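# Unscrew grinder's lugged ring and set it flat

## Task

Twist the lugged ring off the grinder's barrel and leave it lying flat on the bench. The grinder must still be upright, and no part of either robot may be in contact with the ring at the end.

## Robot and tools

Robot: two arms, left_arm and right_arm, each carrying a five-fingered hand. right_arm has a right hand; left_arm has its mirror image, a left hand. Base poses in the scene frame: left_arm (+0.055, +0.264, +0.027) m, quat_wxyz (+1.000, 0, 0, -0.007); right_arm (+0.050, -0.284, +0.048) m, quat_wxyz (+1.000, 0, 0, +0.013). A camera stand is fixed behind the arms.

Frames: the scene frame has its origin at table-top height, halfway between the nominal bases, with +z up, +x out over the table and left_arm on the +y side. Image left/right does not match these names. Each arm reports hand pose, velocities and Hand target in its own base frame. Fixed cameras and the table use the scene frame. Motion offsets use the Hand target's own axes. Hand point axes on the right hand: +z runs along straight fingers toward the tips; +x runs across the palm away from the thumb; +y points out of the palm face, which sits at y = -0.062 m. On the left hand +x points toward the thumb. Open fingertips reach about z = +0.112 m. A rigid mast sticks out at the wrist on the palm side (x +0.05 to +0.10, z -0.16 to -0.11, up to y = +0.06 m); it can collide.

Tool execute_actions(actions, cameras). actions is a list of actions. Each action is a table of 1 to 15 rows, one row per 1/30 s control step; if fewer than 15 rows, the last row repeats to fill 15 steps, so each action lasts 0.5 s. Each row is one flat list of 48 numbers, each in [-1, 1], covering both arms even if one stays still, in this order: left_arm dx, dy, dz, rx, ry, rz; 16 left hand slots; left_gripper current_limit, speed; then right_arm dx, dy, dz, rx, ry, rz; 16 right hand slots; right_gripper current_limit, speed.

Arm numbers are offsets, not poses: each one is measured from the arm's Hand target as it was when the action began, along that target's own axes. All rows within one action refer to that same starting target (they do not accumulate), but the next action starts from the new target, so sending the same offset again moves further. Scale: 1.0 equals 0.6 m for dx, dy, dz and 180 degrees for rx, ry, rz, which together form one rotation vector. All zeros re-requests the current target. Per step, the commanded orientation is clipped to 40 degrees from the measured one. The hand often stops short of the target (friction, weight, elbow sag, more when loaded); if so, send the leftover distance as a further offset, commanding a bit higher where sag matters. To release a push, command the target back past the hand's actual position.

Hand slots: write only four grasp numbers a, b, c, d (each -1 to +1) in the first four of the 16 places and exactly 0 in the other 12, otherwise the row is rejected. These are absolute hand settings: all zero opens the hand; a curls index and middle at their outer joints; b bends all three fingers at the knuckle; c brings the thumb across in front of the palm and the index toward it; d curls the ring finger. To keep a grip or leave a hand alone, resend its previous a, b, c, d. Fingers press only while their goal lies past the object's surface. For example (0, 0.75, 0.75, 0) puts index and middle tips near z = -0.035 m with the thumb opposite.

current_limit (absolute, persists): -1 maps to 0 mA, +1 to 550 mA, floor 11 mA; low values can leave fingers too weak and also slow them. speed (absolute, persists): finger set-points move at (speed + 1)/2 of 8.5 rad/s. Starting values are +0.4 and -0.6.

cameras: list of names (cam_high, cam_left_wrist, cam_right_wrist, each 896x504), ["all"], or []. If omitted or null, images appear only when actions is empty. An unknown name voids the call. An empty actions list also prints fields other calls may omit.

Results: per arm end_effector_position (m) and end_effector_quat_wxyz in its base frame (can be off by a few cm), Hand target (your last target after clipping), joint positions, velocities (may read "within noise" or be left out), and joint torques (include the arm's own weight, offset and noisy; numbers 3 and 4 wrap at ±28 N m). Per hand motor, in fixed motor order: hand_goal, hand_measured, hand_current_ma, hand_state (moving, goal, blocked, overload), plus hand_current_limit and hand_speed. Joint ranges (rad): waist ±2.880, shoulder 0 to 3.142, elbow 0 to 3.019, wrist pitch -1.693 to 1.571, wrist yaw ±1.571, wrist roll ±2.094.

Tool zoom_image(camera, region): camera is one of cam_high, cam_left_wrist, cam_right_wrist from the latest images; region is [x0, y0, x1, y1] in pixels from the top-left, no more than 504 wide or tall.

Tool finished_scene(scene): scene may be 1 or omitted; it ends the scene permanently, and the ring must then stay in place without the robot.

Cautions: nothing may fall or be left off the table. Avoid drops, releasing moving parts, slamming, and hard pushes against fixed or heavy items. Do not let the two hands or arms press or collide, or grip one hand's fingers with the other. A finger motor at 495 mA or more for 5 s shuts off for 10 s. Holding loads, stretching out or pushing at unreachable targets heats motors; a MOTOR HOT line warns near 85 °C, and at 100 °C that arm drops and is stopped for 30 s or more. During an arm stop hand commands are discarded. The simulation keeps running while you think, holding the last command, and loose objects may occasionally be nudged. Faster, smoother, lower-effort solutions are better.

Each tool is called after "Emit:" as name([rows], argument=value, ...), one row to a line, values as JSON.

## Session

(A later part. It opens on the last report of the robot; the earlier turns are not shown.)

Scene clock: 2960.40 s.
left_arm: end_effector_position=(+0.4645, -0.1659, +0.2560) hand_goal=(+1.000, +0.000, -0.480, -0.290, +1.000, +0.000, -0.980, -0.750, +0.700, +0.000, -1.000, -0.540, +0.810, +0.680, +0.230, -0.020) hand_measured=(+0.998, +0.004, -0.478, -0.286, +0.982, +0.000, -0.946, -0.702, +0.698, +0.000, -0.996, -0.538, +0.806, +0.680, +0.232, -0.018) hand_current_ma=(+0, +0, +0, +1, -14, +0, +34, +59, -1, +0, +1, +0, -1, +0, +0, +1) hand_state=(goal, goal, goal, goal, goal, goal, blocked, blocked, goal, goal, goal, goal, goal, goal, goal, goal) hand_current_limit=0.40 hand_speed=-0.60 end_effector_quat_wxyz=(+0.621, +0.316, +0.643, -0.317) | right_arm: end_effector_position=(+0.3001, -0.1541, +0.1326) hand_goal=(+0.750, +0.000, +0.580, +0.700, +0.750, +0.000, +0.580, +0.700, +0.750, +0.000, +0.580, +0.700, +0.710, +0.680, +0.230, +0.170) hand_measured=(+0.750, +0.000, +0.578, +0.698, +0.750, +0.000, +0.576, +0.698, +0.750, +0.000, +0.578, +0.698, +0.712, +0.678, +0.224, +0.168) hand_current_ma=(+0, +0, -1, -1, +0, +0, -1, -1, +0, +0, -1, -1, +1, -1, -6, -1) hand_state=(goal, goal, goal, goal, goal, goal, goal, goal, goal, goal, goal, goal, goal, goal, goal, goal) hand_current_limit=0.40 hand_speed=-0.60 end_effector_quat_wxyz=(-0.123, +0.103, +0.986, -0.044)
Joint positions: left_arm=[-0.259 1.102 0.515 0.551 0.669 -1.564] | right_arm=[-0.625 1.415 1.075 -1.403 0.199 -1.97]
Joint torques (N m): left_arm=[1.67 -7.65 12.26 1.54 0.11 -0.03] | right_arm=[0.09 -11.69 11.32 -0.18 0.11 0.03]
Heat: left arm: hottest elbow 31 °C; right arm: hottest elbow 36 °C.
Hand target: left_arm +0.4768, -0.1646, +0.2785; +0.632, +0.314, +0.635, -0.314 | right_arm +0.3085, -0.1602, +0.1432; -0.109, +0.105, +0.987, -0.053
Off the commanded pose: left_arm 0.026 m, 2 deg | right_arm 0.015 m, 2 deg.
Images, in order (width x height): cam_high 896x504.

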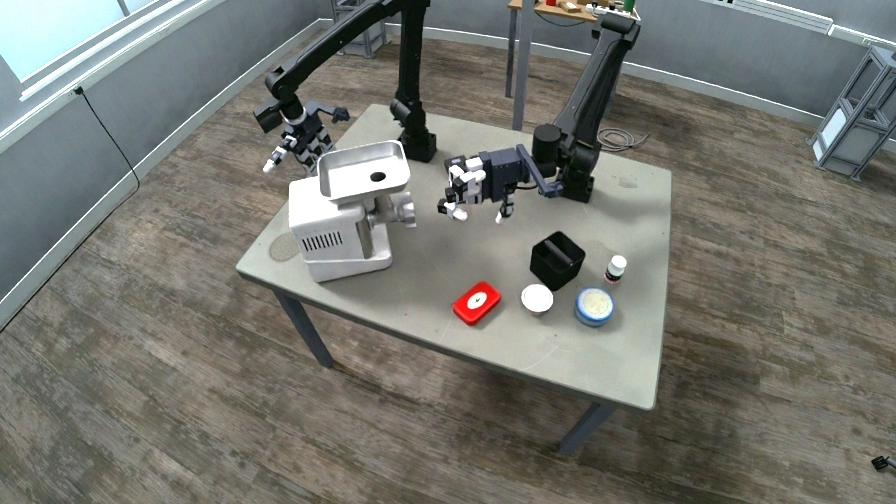

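Emit:
execute_actions([
  [[0,0,0,0,0.0572,0,0.9,-0.4,0,1,0,0,0,0,0,0,0,0,0,0,0,0,0.4,-0.6,0,0,0,0,0,0,0,0,0,0,0,0,0,0,0,0,0,0,0,0,0,0,0.4,-0.6]],
  [[0,0,0,0,0.0572,0,0.9,-0.4,0,1,0,0,0,0,0,0,0,0,0,0,0,0,0.4,-0.6,0,0,0,0,0,0,0,0,0,0,0,0,0,0,0,0,0,0,0,0,0,0,0.4,-0.6]],
  [[0,0,0,0,0.0572,0,0.9,-0.4,0,1,0,0,0,0,0,0,0,0,0,0,0,0,0.4,-0.6,0,0,0,0,0,0,0,0,0,0,0,0,0,0,0,0,0,0,0,0,0,0,0.4,-0.6]],
  [[0,0,0,0,0.0572,0,0.9,-0.4,0,1,0,0,0,0,0,0,0,0,0,0,0,0,0.4,-0.6,0,0,0,0,0,0,0,0,0,0,0,0,0,0,0,0,0,0,0,0,0,0,0.4,-0.6]],
])

Emit:
execute_actions([
  [[0,0,0,0,0.0572,0,0.9,-0.4,0,1,0,0,0,0,0,0,0,0,0,0,0,0,0.4,-0.6,0,0,0,0,0,0,0,0,0,0,0,0,0,0,0,0,0,0,0,0,0,0,0.4,-0.6]],
  [[0,0,0,0,0.0572,0,0.9,-0.4,0,1,0,0,0,0,0,0,0,0,0,0,0,0,0.4,-0.6,0,0,0,0,0,0,0,0,0,0,0,0,0,0,0,0,0,0,0,0,0,0,0.4,-0.6]],
  [[0,0,0,0,0.0572,0,0.9,-0.4,0,1,0,0,0,0,0,0,0,0,0,0,0,0,0.4,-0.6,0,0,0,0,0,0,0,0,0,0,0,0,0,0,0,0,0,0,0,0,0,0,0.4,-0.6]],
], cameras=["cam_high", "cam_left_wrist"])

Scene clock: 2972.77 s.
left_arm: end_effector_position=(+0.4648, -0.1544, +0.2587) hand_goal=(+1.000, +0.000, -0.450, -0.234, +1.000, +0.000, -0.780, -0.604, +0.990, +0.000, -1.000, -0.570, +0.800, +0.680, +0.230, -0.044) hand_measured=(+0.998, +0.004, -0.452, -0.236, +0.998, +0.000, -0.782, -0.608, +0.988, +0.000, -0.996, -0.568, +0.800, +0.680, +0.230, -0.042) hand_current_ma=(+0, +0, +0, -1, -1, +0, +0, -1, -1, +0, +1, +0, +0, +0, +0, +0) hand_state=(goal, goal, goal, goal, goal, goal, goal, goal, goal, goal, goal, goal, goal, goal, goal, goal) hand_current_limit=0.40 hand_speed=-0.60 end_effector_quat_wxyz=(+0.360, +0.395, +0.825, -0.185) | right_arm: end_effector_position=(+0.3001, -0.1541, +0.1326) hand_goal=(+0.750, +0.000, +0.580, +0.700, +0.750, +0.000, +0.580, +0.700, +0.750, +0.000, +0.580, +0.700, +0.710, +0.680, +0.230, +0.170) hand_measured=(+0.750, +0.000, +0.578, +0.698, +0.750, +0.000, +0.576, +0.698, +0.750, +0.000, +0.578, +0.698, +0.712, +0.678, +0.224, +0.168) hand_current_ma=(+0, +0, -1, -1, +0, +0, -1, -1, +0, +0, -1, -1, +1, -1, -6, -1) hand_state=(goal, goal, goal, goal, goal, goal, goal, goal, goal, goal, goal, goal, goal, goal, goal, goal) hand_current_limit=0.40 hand_speed=-0.60 end_effector_quat_wxyz=(-0.123, +0.103, +0.986, -0.044)
Joint positions: left_arm=[-0.338 1.13 0.99 -0.688 0.42 -1.18] | right_arm=[-0.625 1.415 1.075 -1.403 0.199 -1.97]
Joint torques (N m): left_arm=[-0.21 -7.47 13.94 0.99 0.24 0.05] | right_arm=[0.21 -11.52 11.29 -0.18 0.11 0.02]
Heat: left arm: hottest elbow 33 °C; right arm: hottest elbow 36 °C.
Hand target: left_arm +0.4768, -0.1647, +0.2788; +0.369, +0.405, +0.816, -0.183 | right_arm +0.3085, -0.1602, +0.1432; -0.109, +0.105, +0.987, -0.053
Off the commanded pose: left_arm 0.025 m, 2 deg | right_arm 0.015 m, 2 deg.

Scene clock: 2974.70 s.
left_arm: end_effector_position=(+0.4662, -0.1539, +0.2660) hand_goal=(+1.000, +0.000, -0.450, -0.234, +1.000, +0.000, -0.780, -0.604, +0.990, +0.000, -1.000, -0.570, +0.800, +0.680, +0.230, -0.044) hand_measured=(+0.998, +0.004, -0.450, -0.236, +0.998, +0.000, -0.780, -0.608, +0.988, +0.000, -0.996, -0.568, +0.800, +0.680, +0.228, -0.042) hand_current_ma=(+0, +0, +0, +0, -1, +0, +0, -1, -1, +0, +1, +0, +0, +0, -1, +0) hand_state=(goal, goal, goal, goal, goal, goal, goal, goal, goal, goal, goal, goal, goal, goal, goal, goal) hand_current_limit=0.40 hand_speed=-0.60 end_effector_quat_wxyz=(+0.130, +0.431, +0.890, -0.070) | right_arm: end_effector_position=(+0.3001, -0.1541, +0.1326) hand_goal=(+0.750, +0.000, +0.580, +0.700, +0.750, +0.000, +0.580, +0.700, +0.750, +0.000, +0.580, +0.700, +0.710, +0.680, +0.230, +0.170) hand_measured=(+0.750, +0.000, +0.578, +0.698, +0.750, +0.000, +0.576, +0.698, +0.750, +0.000, +0.578, +0.698, +0.712, +0.678, +0.224, +0.168) hand_current_ma=(+0, +0, -1, -1, +0, +0, -1, -1, +0, +0, -1, -1, +1, -1, -6, -1) hand_state=(goal, goal, goal, goal, goal, goal, goal, goal, goal, goal, goal, goal, goal, goal, goal, goal) hand_current_limit=0.40 hand_speed=-0.60 end_effector_quat_wxyz=(-0.123, +0.103, +0.986, -0.044)
Joint positions: left_arm=[-0.443 1.397 1.386 -1.297 0.14 -1.13] | right_arm=[-0.625 1.415 1.075 -1.403 0.199 -1.97]
Joint torques (N m): left_arm=[0.03 -11.46 12.74 0.46 0.02 0] | right_arm=[0.15 -11.22 11.34 -0.31 0.11 0.03]
Heat: left arm: hottest elbow 33 °C; right arm: hottest elbow 36 °C.
Hand target: left_arm +0.4769, -0.1646, +0.2787; +0.138, +0.439, +0.885, -0.069 | right_arm +0.3085, -0.1602, +0.1432; -0.109, +0.105, +0.987, -0.053
Off the commanded pose: left_arm 0.020 m, 1 deg | right_arm 0.015 m, 2 deg.
Images, in order (width x height): cam_high 896x504, cam_left_wrist 896x504.

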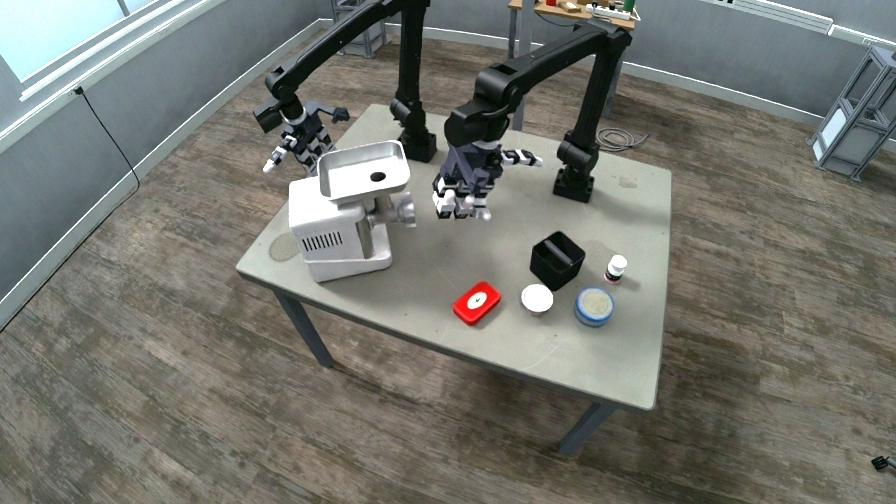

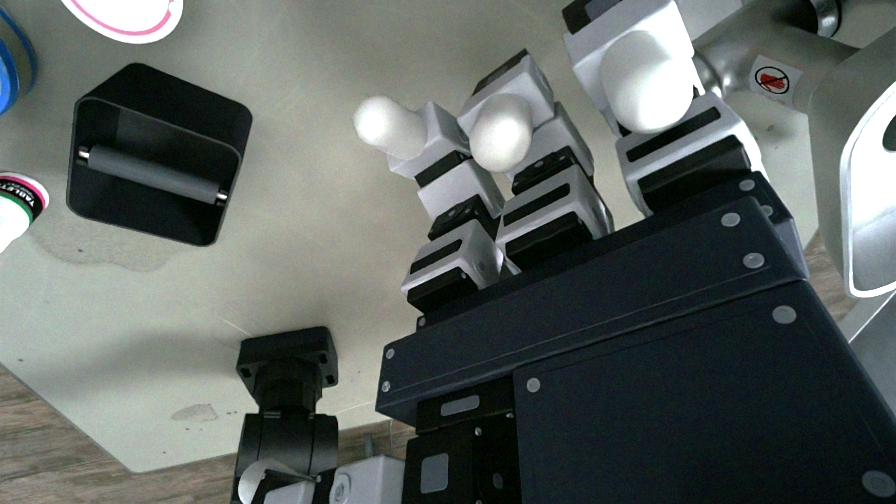

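Emit:
execute_actions([
  [[-0.0073,-0.081,0.0592,0,0,0,0.9,-0.4,0,1,0,0,0,0,0,0,0,0,0,0,0,0,0.6,-0.6,0,0,0,0,0,0,0,0,0,0,0,0,0,0,0,0,0,0,0,0,0,0,0.4,-0.6]],
  [[-0.0073,-0.081,0.0592,0,0,0,0.9,-0.4,0,1,0,0,0,0,0,0,0,0,0,0,0,0,0.6,-0.6,0,0,0,0,0,0,0,0,0,0,0,0,0,0,0,0,0,0,0,0,0,0,0.4,-0.6]],
])

Emit:
execute_actions([
  [[0.0188,0,0.0587,0,0,0,0.9,-0.4,0,1,0,0,0,0,0,0,0,0,0,0,0,0,0.6,-0.6,0,0,0,0,0,0,0,0,0,0,0,0,0,0,0,0,0,0,0,0,0,0,0.4,-0.6]],
], cameras=["cam_high", "cam_left_wrist"])

Emit:
zoom_image(camera="cam_high", region=[370, 165, 450, 235])

Scene clock: 2988.00 s.
left_arm: end_effector_position=(+0.4139, -0.2447, +0.2208) hand_goal=(+1.000, +0.000, -0.450, -0.234, +1.000, +0.000, -0.780, -0.604, +0.990, +0.000, -1.000, -0.570, +0.800, +0.680, +0.230, -0.044) hand_measured=(+0.998, +0.004, -0.450, -0.236, +0.998, +0.000, -0.780, -0.608, +0.988, +0.000, -0.996, -0.568, +0.800, +0.680, +0.228, -0.042) hand_current_ma=(+0, +0, +0, +0, +0, +0, +0, -1, +0, +0, +1, +0, +0, +0, -1, +0) hand_state=(goal, goal, goal, goal, goal, goal, goal, goal, goal, goal, goal, goal, goal, goal, goal, goal) hand_current_limit=0.60 hand_speed=-0.60 end_effector_quat_wxyz=(+0.140, +0.443, +0.883, -0.069) | right_arm: end_effector_position=(+0.3001, -0.1541, +0.1326) hand_goal=(+0.750, +0.000, +0.580, +0.700, +0.750, +0.000, +0.580, +0.700, +0.750, +0.000, +0.580, +0.700, +0.710, +0.680, +0.230, +0.170) hand_measured=(+0.750, +0.000, +0.578, +0.698, +0.750, +0.000, +0.576, +0.698, +0.750, +0.000, +0.578, +0.698, +0.712, +0.678, +0.224, +0.168) hand_current_ma=(+0, +0, -1, -1, +0, +0, -1, -1, +0, +0, -1, -1, +1, -1, -6, -1) hand_state=(goal, goal, goal, goal, goal, goal, goal, goal, goal, goal, goal, goal, goal, goal, goal, goal) hand_current_limit=0.40 hand_speed=-0.60 end_effector_quat_wxyz=(-0.123, +0.103, +0.986, -0.044)
Joint positions: left_arm=[-0.69 1.397 1.261 -1.129 0.072 -1.342] | right_arm=[-0.625 1.415 1.075 -1.403 0.199 -1.97]
Joint torques (N m): left_arm=[1.08 -11.58 9.07 1.39 -0.04 -0.1] | right_arm=[0.03 -11.46 11.33 -0.25 0.14 0.04]
Heat: left arm: hottest elbow 33 °C; right arm: hottest elbow 36 °C.
Hand target: left_arm +0.4176, -0.2473, +0.2137; +0.138, +0.439, +0.885, -0.069 | right_arm +0.3085, -0.1602, +0.1432; -0.109, +0.105, +0.987, -0.053
Off the commanded pose: left_arm 0.008 m, 1 deg | right_arm 0.015 m, 2 deg.

Scene clock: 2988.73 s.
left_arm: end_effector_position=(+0.4147, -0.2454, +0.1843) hand_goal=(+1.000, +0.000, -0.450, -0.234, +1.000, +0.000, -0.780, -0.604, +0.990, +0.000, -1.000, -0.570, +0.800, +0.680, +0.230, -0.044) hand_measured=(+0.998, +0.004, -0.450, -0.236, +0.998, +0.000, -0.780, -0.608, +0.988, +0.000, -0.996, -0.568, +0.800, +0.680, +0.228, -0.042) hand_current_ma=(+0, +0, +0, +0, +0, +0, +0, -1, +0, +0, +1, +0, +0, +0, -1, +0) hand_state=(goal, goal, goal, goal, goal, goal, goal, goal, goal, goal, goal, goal, goal, goal, goal, goal) hand_current_limit=0.60 hand_speed=-0.60 end_effector_quat_wxyz=(+0.141, +0.443, +0.883, -0.069) | right_arm: end_effector_position=(+0.3001, -0.1541, +0.1326) hand_goal=(+0.750, +0.000, +0.580, +0.700, +0.750, +0.000, +0.580, +0.700, +0.750, +0.000, +0.580, +0.700, +0.710, +0.680, +0.230, +0.170) hand_measured=(+0.750, +0.000, +0.578, +0.698, +0.750, +0.000, +0.576, +0.698, +0.750, +0.000, +0.578, +0.698, +0.712, +0.678, +0.224, +0.168) hand_current_ma=(+0, +0, -1, -1, +0, +0, -1, -1, +0, +0, -1, -1, +1, -1, -6, -1) hand_state=(goal, goal, goal, goal, goal, goal, goal, goal, goal, goal, goal, goal, goal, goal, goal, goal) hand_current_limit=0.40 hand_speed=-0.60 end_effector_quat_wxyz=(-0.123, +0.103, +0.986, -0.044)
Joint positions: left_arm=[-0.69 1.416 1.183 -1.03 0.072 -1.343] | right_arm=[-0.625 1.415 1.075 -1.403 0.199 -1.97]
Joint torques (N m): left_arm=[1.14 -12.1 8.92 1.35 -0.02 -0.12] | right_arm=[0.32 -11.58 11.32 -0.24 0.13 0.03]
Heat: left arm: hottest elbow 33 °C; right arm: hottest elbow 36 °C.
Hand target: left_arm +0.4176, -0.2473, +0.1768; +0.138, +0.439, +0.885, -0.069 | right_arm +0.3085, -0.1602, +0.1432; -0.109, +0.105, +0.987, -0.053
Off the commanded pose: left_arm 0.008 m, 1 deg | right_arm 0.015 m, 2 deg.
Images, in order (width x height): cam_high 896x504, cam_left_wrist 896x504.

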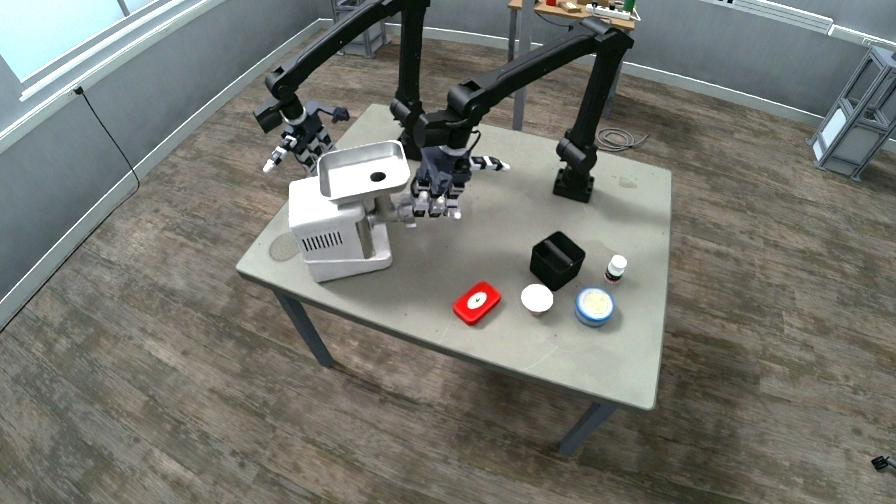

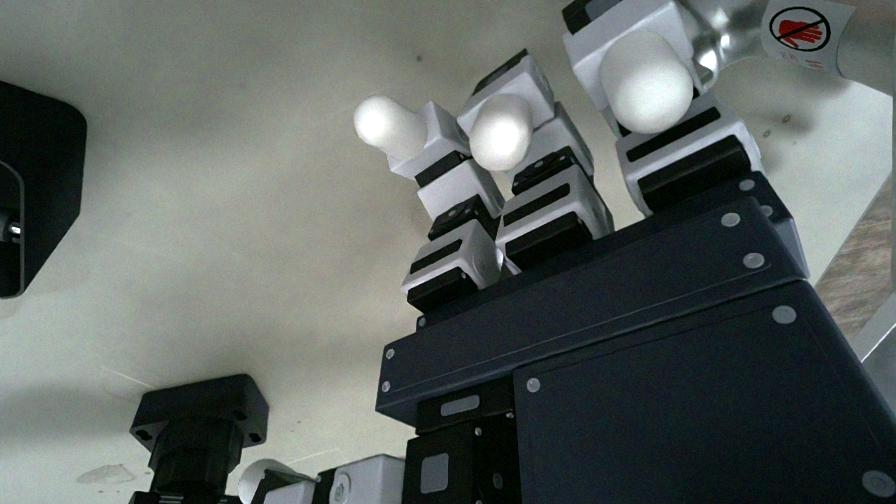

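Scaled by 6.300 from the camera's 896x504 image, which has a finer 1280x720 frame.

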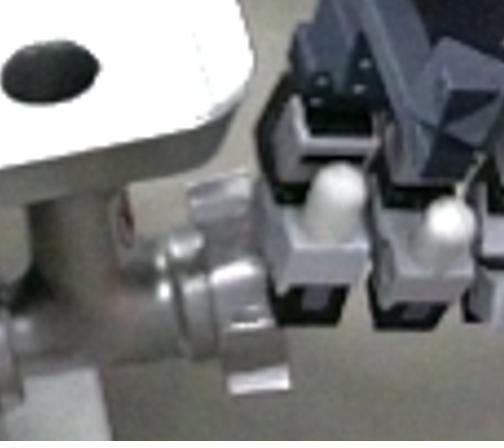

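Emit:
execute_actions([
  [[0.0112,0,-0.056,0,0,0,0.9,-0.4,0,1,0,0,0,0,0,0,0,0,0,0,0,0,0.4,-0.6,0,0,0,0,0,0,0,0,0,0,0,0,0,0,0,0,0,0,0,0,0,0,0.4,-0.6]],
  [[0.0112,0,-0.056,0,0,0,0.9,-0.4,0,1,0,0,0,0,0,0,0,0,0,0,0,0,0.4,-0.6,0,0,0,0,0,0,0,0,0,0,0,0,0,0,0,0,0,0,0,0,0,0,0.4,-0.6]],
  [[0.0112,0,-0.056,0,0,0.0556,0.9,-0.4,0.3,1,0,0,0,0,0,0,0,0,0,0,0,0,0.4,-0.6,0,0,0,0,0,0,0,0,0,0,0,0,0,0,0,0,0,0,0,0,0,0,0.4,-0.6]],
  [[0,0,0,0,0,0.0833,0.9,-0.4,0.7,1,0,0,0,0,0,0,0,0,0,0,0,0,0.4,-0.6,0,0,0,0,0,0,0,0,0,0,0,0,0,0,0,0,0,0,0,0,0,0,0.4,-0.6]],
  [[0,0,0,0,0,0.0833,0.9,-0.4,0.7,1,0,0,0,0,0,0,0,0,0,0,0,0,0.4,-0.6,0,0,0,0,0,0,0,0,0,0,0,0,0,0,0,0,0,0,0,0,0,0,0.4,-0.6]],
  [[0,0,0,0,0,0.0833,0.9,-0.4,0.7,1,0,0,0,0,0,0,0,0,0,0,0,0,0.4,-0.6,0,0,0,0,0,0,0,0,0,0,0,0,0,0,0,0,0,0,0,0,0,0,0.4,-0.6]],
  [[0,0,0,0,0,0.0833,0.9,-0.4,0.7,1,0,0,0,0,0,0,0,0,0,0,0,0,0.4,-0.6,0,0,0,0,0,0,0,0,0,0,0,0,0,0,0,0,0,0,0,0,0,0,0.4,-0.6]],
])

Emit:
execute_actions([
  [[0,0,0,0,0,0.0833,0.9,-0.4,0.7,1,0,0,0,0,0,0,0,0,0,0,0,0,0.4,-0.6,0,0,0,0,0,0,0,0,0,0,0,0,0,0,0,0,0,0,0,0,0,0,0.4,-0.6]],
  [[0,0,0,0,0,0.0833,0.9,-0.4,0.7,1,0,0,0,0,0,0,0,0,0,0,0,0,0.4,-0.6,0,0,0,0,0,0,0,0,0,0,0,0,0,0,0,0,0,0,0,0,0,0,0.4,-0.6]],
  [[0,0,0,0,0,0.0833,0.9,-0.4,0.7,1,0,0,0,0,0,0,0,0,0,0,0,0,0.4,-0.6,0,0,0,0,0,0,0,0,0,0,0,0,0,0,0,0,0,0,0,0,0,0,0.4,-0.6]],
  [[0,0,0,0,0,0.0833,0.9,-0.4,0.7,1,0,0,0,0,0,0,0,0,0,0,0,0,0.4,-0.6,0,0,0,0,0,0,0,0,0,0,0,0,0,0,0,0,0,0,0,0,0,0,0.4,-0.6]],
  [[0,0,0,0,0,0.0833,0.9,-0.4,0.7,1,0,0,0,0,0,0,0,0,0,0,0,0,0.4,-0.6,0,0,0,0,0,0,0,0,0,0,0,0,0,0,0,0,0,0,0,0,0,0,0.4,-0.6]],
  [[0,0,0,0,0,0.0833,0.9,-0.4,0.7,1,0,0,0,0,0,0,0,0,0,0,0,0,0.4,-0.6,0,0,0,0,0,0,0,0,0,0,0,0,0,0,0,0,0,0,0,0,0,0,0.4,-0.6]],
  [[0,0,0,0,0,0.0833,0.9,-0.4,0.7,1,0,0,0,0,0,0,0,0,0,0,0,0,0.4,-0.6,0,0,0,0,0,0,0,0,0,0,0,0,0,0,0,0,0,0,0,0,0,0,0.4,-0.6]],
], cameras=["cam_high", "cam_left_wrist"])

Scene clock: 3031.23 s.
left_arm: end_effector_position=(+0.3867, -0.2132, +0.2645) hand_goal=(+1.000, +0.000, -0.834, -0.234, +1.000, +0.000, -0.780, -0.394, +1.000, +0.000, -1.000, -0.570, -0.390, +0.680, +0.056, -0.150) hand_measured=(+0.998, +0.004, -0.828, -0.236, +0.998, +0.000, -0.780, -0.398, +0.998, +0.000, -0.996, -0.568, -0.386, +0.680, +0.054, -0.148) hand_current_ma=(+0, +0, +2, +0, +0, +0, +0, -1, +0, +0, +1, +0, +1, +0, -1, +0) hand_state=(goal, goal, goal, goal, goal, goal, goal, goal, goal, goal, goal, goal, goal, goal, goal, goal) hand_current_limit=0.40 hand_speed=-0.60 end_effector_quat_wxyz=(+0.151, +0.868, +0.472, +0.022) | right_arm: end_effector_position=(+0.3001, -0.1541, +0.1326) hand_goal=(+0.750, +0.000, +0.580, +0.700, +0.750, +0.000, +0.580, +0.700, +0.750, +0.000, +0.580, +0.700, +0.710, +0.680, +0.230, +0.170) hand_measured=(+0.750, +0.000, +0.578, +0.698, +0.750, +0.000, +0.576, +0.698, +0.750, +0.000, +0.578, +0.698, +0.712, +0.678, +0.224, +0.168) hand_current_ma=(+0, +0, -1, -1, +0, +0, -1, -1, +0, +0, -1, -1, +1, -1, -6, -1) hand_state=(goal, goal, goal, goal, goal, goal, goal, goal, goal, goal, goal, goal, goal, goal, goal, goal) hand_current_limit=0.40 hand_speed=-0.60 end_effector_quat_wxyz=(-0.123, +0.103, +0.986, -0.044)
Joint positions: left_arm=[-0.491 1.095 1.046 -1.243 0.128 0.065] | right_arm=[-0.625 1.415 1.075 -1.403 0.199 -1.97]
Joint torques (N m): left_arm=[2.32 -8.7 9.1 0.87 0.28 -0.02] | right_arm=[0.09 -11.34 11.43 -0.2 0.12 0.02]
Heat: left arm: hottest elbow 34 °C; right arm: hottest elbow 36 °C.
Hand target: left_arm +0.3874, -0.2076, +0.2665; +0.153, +0.867, +0.474, +0.023 | right_arm +0.3085, -0.1602, +0.1432; -0.109, +0.105, +0.987, -0.053
Off the commanded pose: left_arm 0.006 m, 0 deg | right_arm 0.015 m, 2 deg.

Scene clock: 3035.23 s.
left_arm: end_effector_position=(+0.3752, -0.2042, +0.2554) hand_goal=(+1.000, +0.000, -0.834, -0.234, +1.000, +0.000, -0.780, -0.394, +1.000, +0.000, -1.000, -0.570, -0.390, +0.680, +0.056, -0.150) hand_measured=(+1.000, +0.002, -0.828, -0.236, +0.998, +0.000, -0.780, -0.398, +0.998, +0.000, -0.996, -0.568, -0.390, +0.680, +0.054, -0.148) hand_current_ma=(+0, +0, +2, +0, +0, +0, +0, -1, +0, +0, +1, +0, +0, +0, -1, +0) hand_state=(goal, goal, goal, goal, goal, goal, goal, goal, goal, goal, goal, goal, goal, goal, goal, goal) hand_current_limit=0.40 hand_speed=-0.60 end_effector_quat_wxyz=(+0.070, +0.919, -0.365, +0.130) | right_arm: end_effector_position=(+0.3001, -0.1541, +0.1326) hand_goal=(+0.750, +0.000, +0.580, +0.700, +0.750, +0.000, +0.580, +0.700, +0.750, +0.000, +0.580, +0.700, +0.710, +0.680, +0.230, +0.170) hand_measured=(+0.750, +0.000, +0.578, +0.698, +0.750, +0.000, +0.576, +0.698, +0.750, +0.000, +0.578, +0.698, +0.712, +0.678, +0.224, +0.168) hand_current_ma=(+0, +0, -1, -1, +0, +0, -1, -1, +0, +0, -1, -1, +1, -1, -6, -1) hand_state=(goal, goal, goal, goal, goal, goal, goal, goal, goal, goal, goal, goal, goal, goal, goal, goal) hand_current_limit=0.40 hand_speed=-0.60 end_effector_quat_wxyz=(-0.123, +0.103, +0.986, -0.044)
Joint positions: left_arm=[-0.226 1.329 1.249 -1.252 0.176 2.079] | right_arm=[-0.625 1.415 1.075 -1.403 0.199 -1.97]
Joint torques (N m): left_arm=[0.85 -9.82 12.75 0.42 0.27 -0.06] | right_arm=[0.15 -11.34 11.25 -0.23 0.14 0.04]
Heat: left arm: hottest elbow 34 °C; right arm: hottest elbow 36 °C.
Hand target: left_arm +0.3874, -0.2076, +0.2666; +0.075, +0.904, -0.399, +0.135 | right_arm +0.3085, -0.1602, +0.1432; -0.109, +0.105, +0.987, -0.053
Off the commanded pose: left_arm 0.017 m, 4 deg | right_arm 0.015 m, 2 deg.
joint sent to its limit (left arm) — joint 6 (wrist roll), upper limit. The joint targets are off in orientation, not in position.
Images, in order (width x height): cam_high 896x504, cam_left_wrist 896x504.

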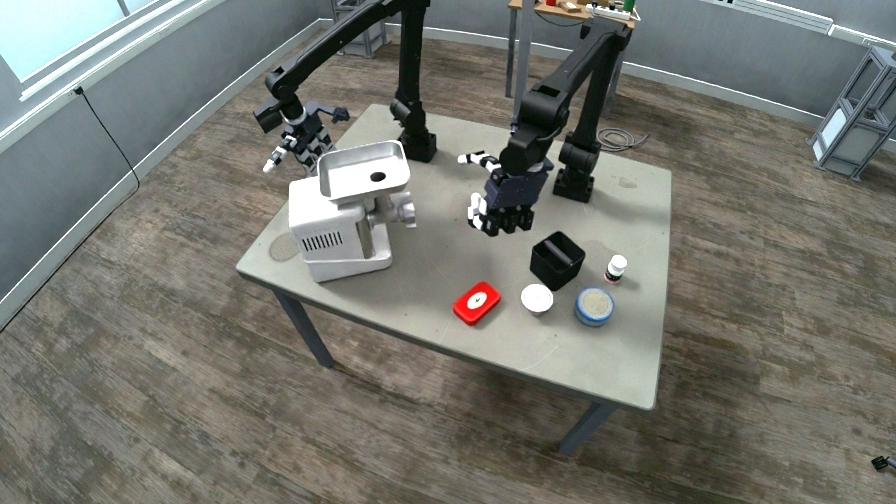

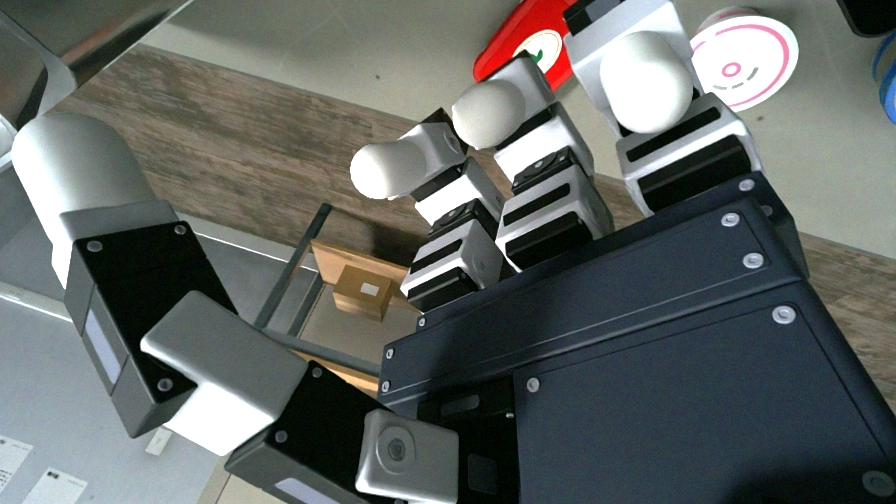

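Emit:
execute_actions([
  [[0.0142,0.075,0.02,0,0,0,0.9,-0.4,0.7,1,0,0,0,0,0,0,0,0,0,0,0,0,0.4,-0.6,0,0,0,0,0,0,0,0,0,0,0,0,0,0,0,0,0,0,0,0,0,0,0.4,-0.6]],
  [[0.0142,0.075,0.02,0,0,0,0.9,-0.4,0.7,1,0,0,0,0,0,0,0,0,0,0,0,0,0.4,-0.6,0,0,0,0,0,0,0,0,0,0,0,0,0,0,0,0,0,0,0,0,0,0,0.4,-0.6]],
  [[0.0142,0.075,0.03,0,0,0.0139,0.9,-0.4,0.7,1,0,0,0,0,0,0,0,0,0,0,0,0,0.4,-0.6,0,0,0,0,0,0,0,0,0,0,0,0,0,0,0,0,0,0,0,0,0,0,0.4,-0.6]],
  [[0.0142,0.075,0.03,0,0,0.0139,0.9,-0.4,0.7,1,0,0,0,0,0,0,0,0,0,0,0,0,0.4,-0.6,0,0,0,0,0,0,0,0,0,0,0,0,0,0,0,0,0,0,0,0,0,0,0.4,-0.6]],
], cameras=["cam_high", "cam_left_wrist"])

Emit:
zoom_image(camera="cam_high", region=[370, 165, 450, 235])

Scene clock: 3050.30 s.
left_arm: end_effector_position=(+0.2820, -0.3625, +0.2300) hand_goal=(+1.000, +0.000, -0.834, -0.234, +1.000, +0.000, -0.780, -0.394, +1.000, +0.000, -1.000, -0.570, -0.390, +0.680, +0.056, -0.150) hand_measured=(+1.000, +0.002, -0.828, -0.236, +0.998, +0.000, -0.780, -0.396, +0.998, +0.000, -0.996, -0.568, -0.390, +0.680, +0.054, -0.148) hand_current_ma=(+0, +0, +2, +0, +0, +0, +0, -1, +0, +0, +1, +0, +0, +0, -1, +0) hand_state=(goal, goal, goal, goal, goal, goal, goal, goal, goal, goal, goal, goal, goal, goal, goal, goal) hand_current_limit=0.40 hand_speed=-0.60 end_effector_quat_wxyz=(+0.069, +0.883, -0.442, +0.140) | right_arm: end_effector_position=(+0.3001, -0.1541, +0.1326) hand_goal=(+0.750, +0.000, +0.580, +0.700, +0.750, +0.000, +0.580, +0.700, +0.750, +0.000, +0.580, +0.700, +0.710, +0.680, +0.230, +0.170) hand_measured=(+0.750, +0.000, +0.578, +0.698, +0.750, +0.000, +0.576, +0.698, +0.750, +0.000, +0.578, +0.698, +0.712, +0.678, +0.224, +0.168) hand_current_ma=(+0, +0, -1, -1, +0, +0, -1, -1, +0, +0, -1, -1, +1, -1, -6, -1) hand_state=(goal, goal, goal, goal, goal, goal, goal, goal, goal, goal, goal, goal, goal, goal, goal, goal) hand_current_limit=0.40 hand_speed=-0.60 end_effector_quat_wxyz=(-0.123, +0.103, +0.986, -0.044)
Joint positions: left_arm=[-0.689 1.324 1.178 -1.12 0.072 1.799] | right_arm=[-0.625 1.415 1.075 -1.403 0.199 -1.97]
Joint torques (N m): left_arm=[0.79 -10.58 8.9 1.51 0.19 -0.19] | right_arm=[0.26 -11.4 11.3 -0.17 0.13 0.02]
Heat: left arm: hottest elbow 36 °C; right arm: hottest elbow 36 °C.
Hand target: left_arm +0.2853, -0.3656, +0.2241; +0.069, +0.885, -0.438, +0.138 | right_arm +0.3085, -0.1602, +0.1432; -0.109, +0.105, +0.987, -0.053
Off the commanded pose: left_arm 0.007 m, 0 deg | right_arm 0.015 m, 2 deg.
Images, in order (width x height): cam_high 896x504, cam_left_wrist 896x504.

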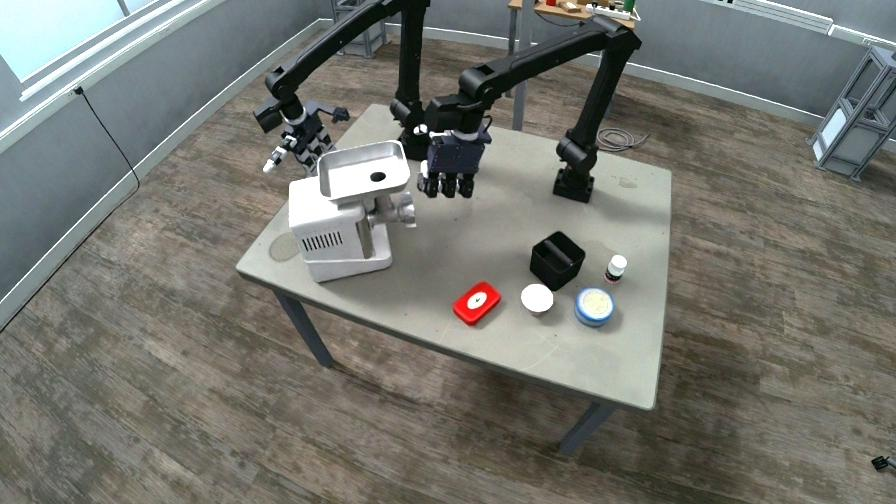

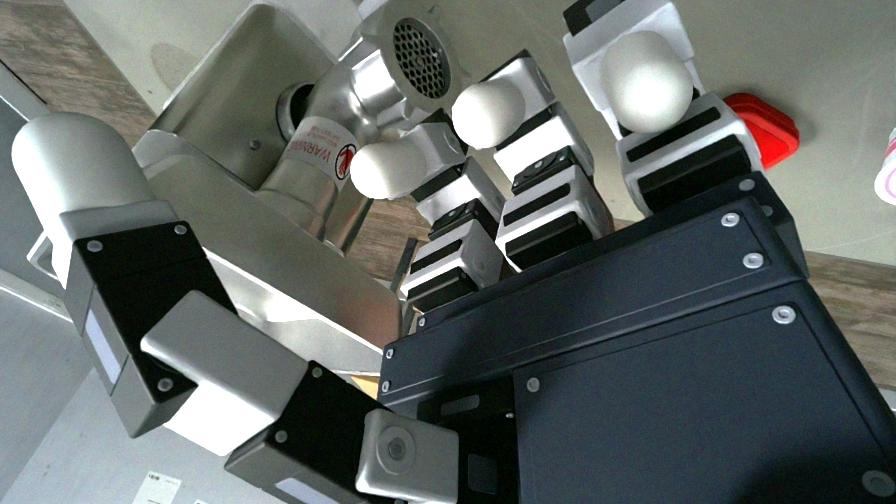

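Scaled by 6.300 from the camera's 896x504 image, which has a finer 1280x720 frame.

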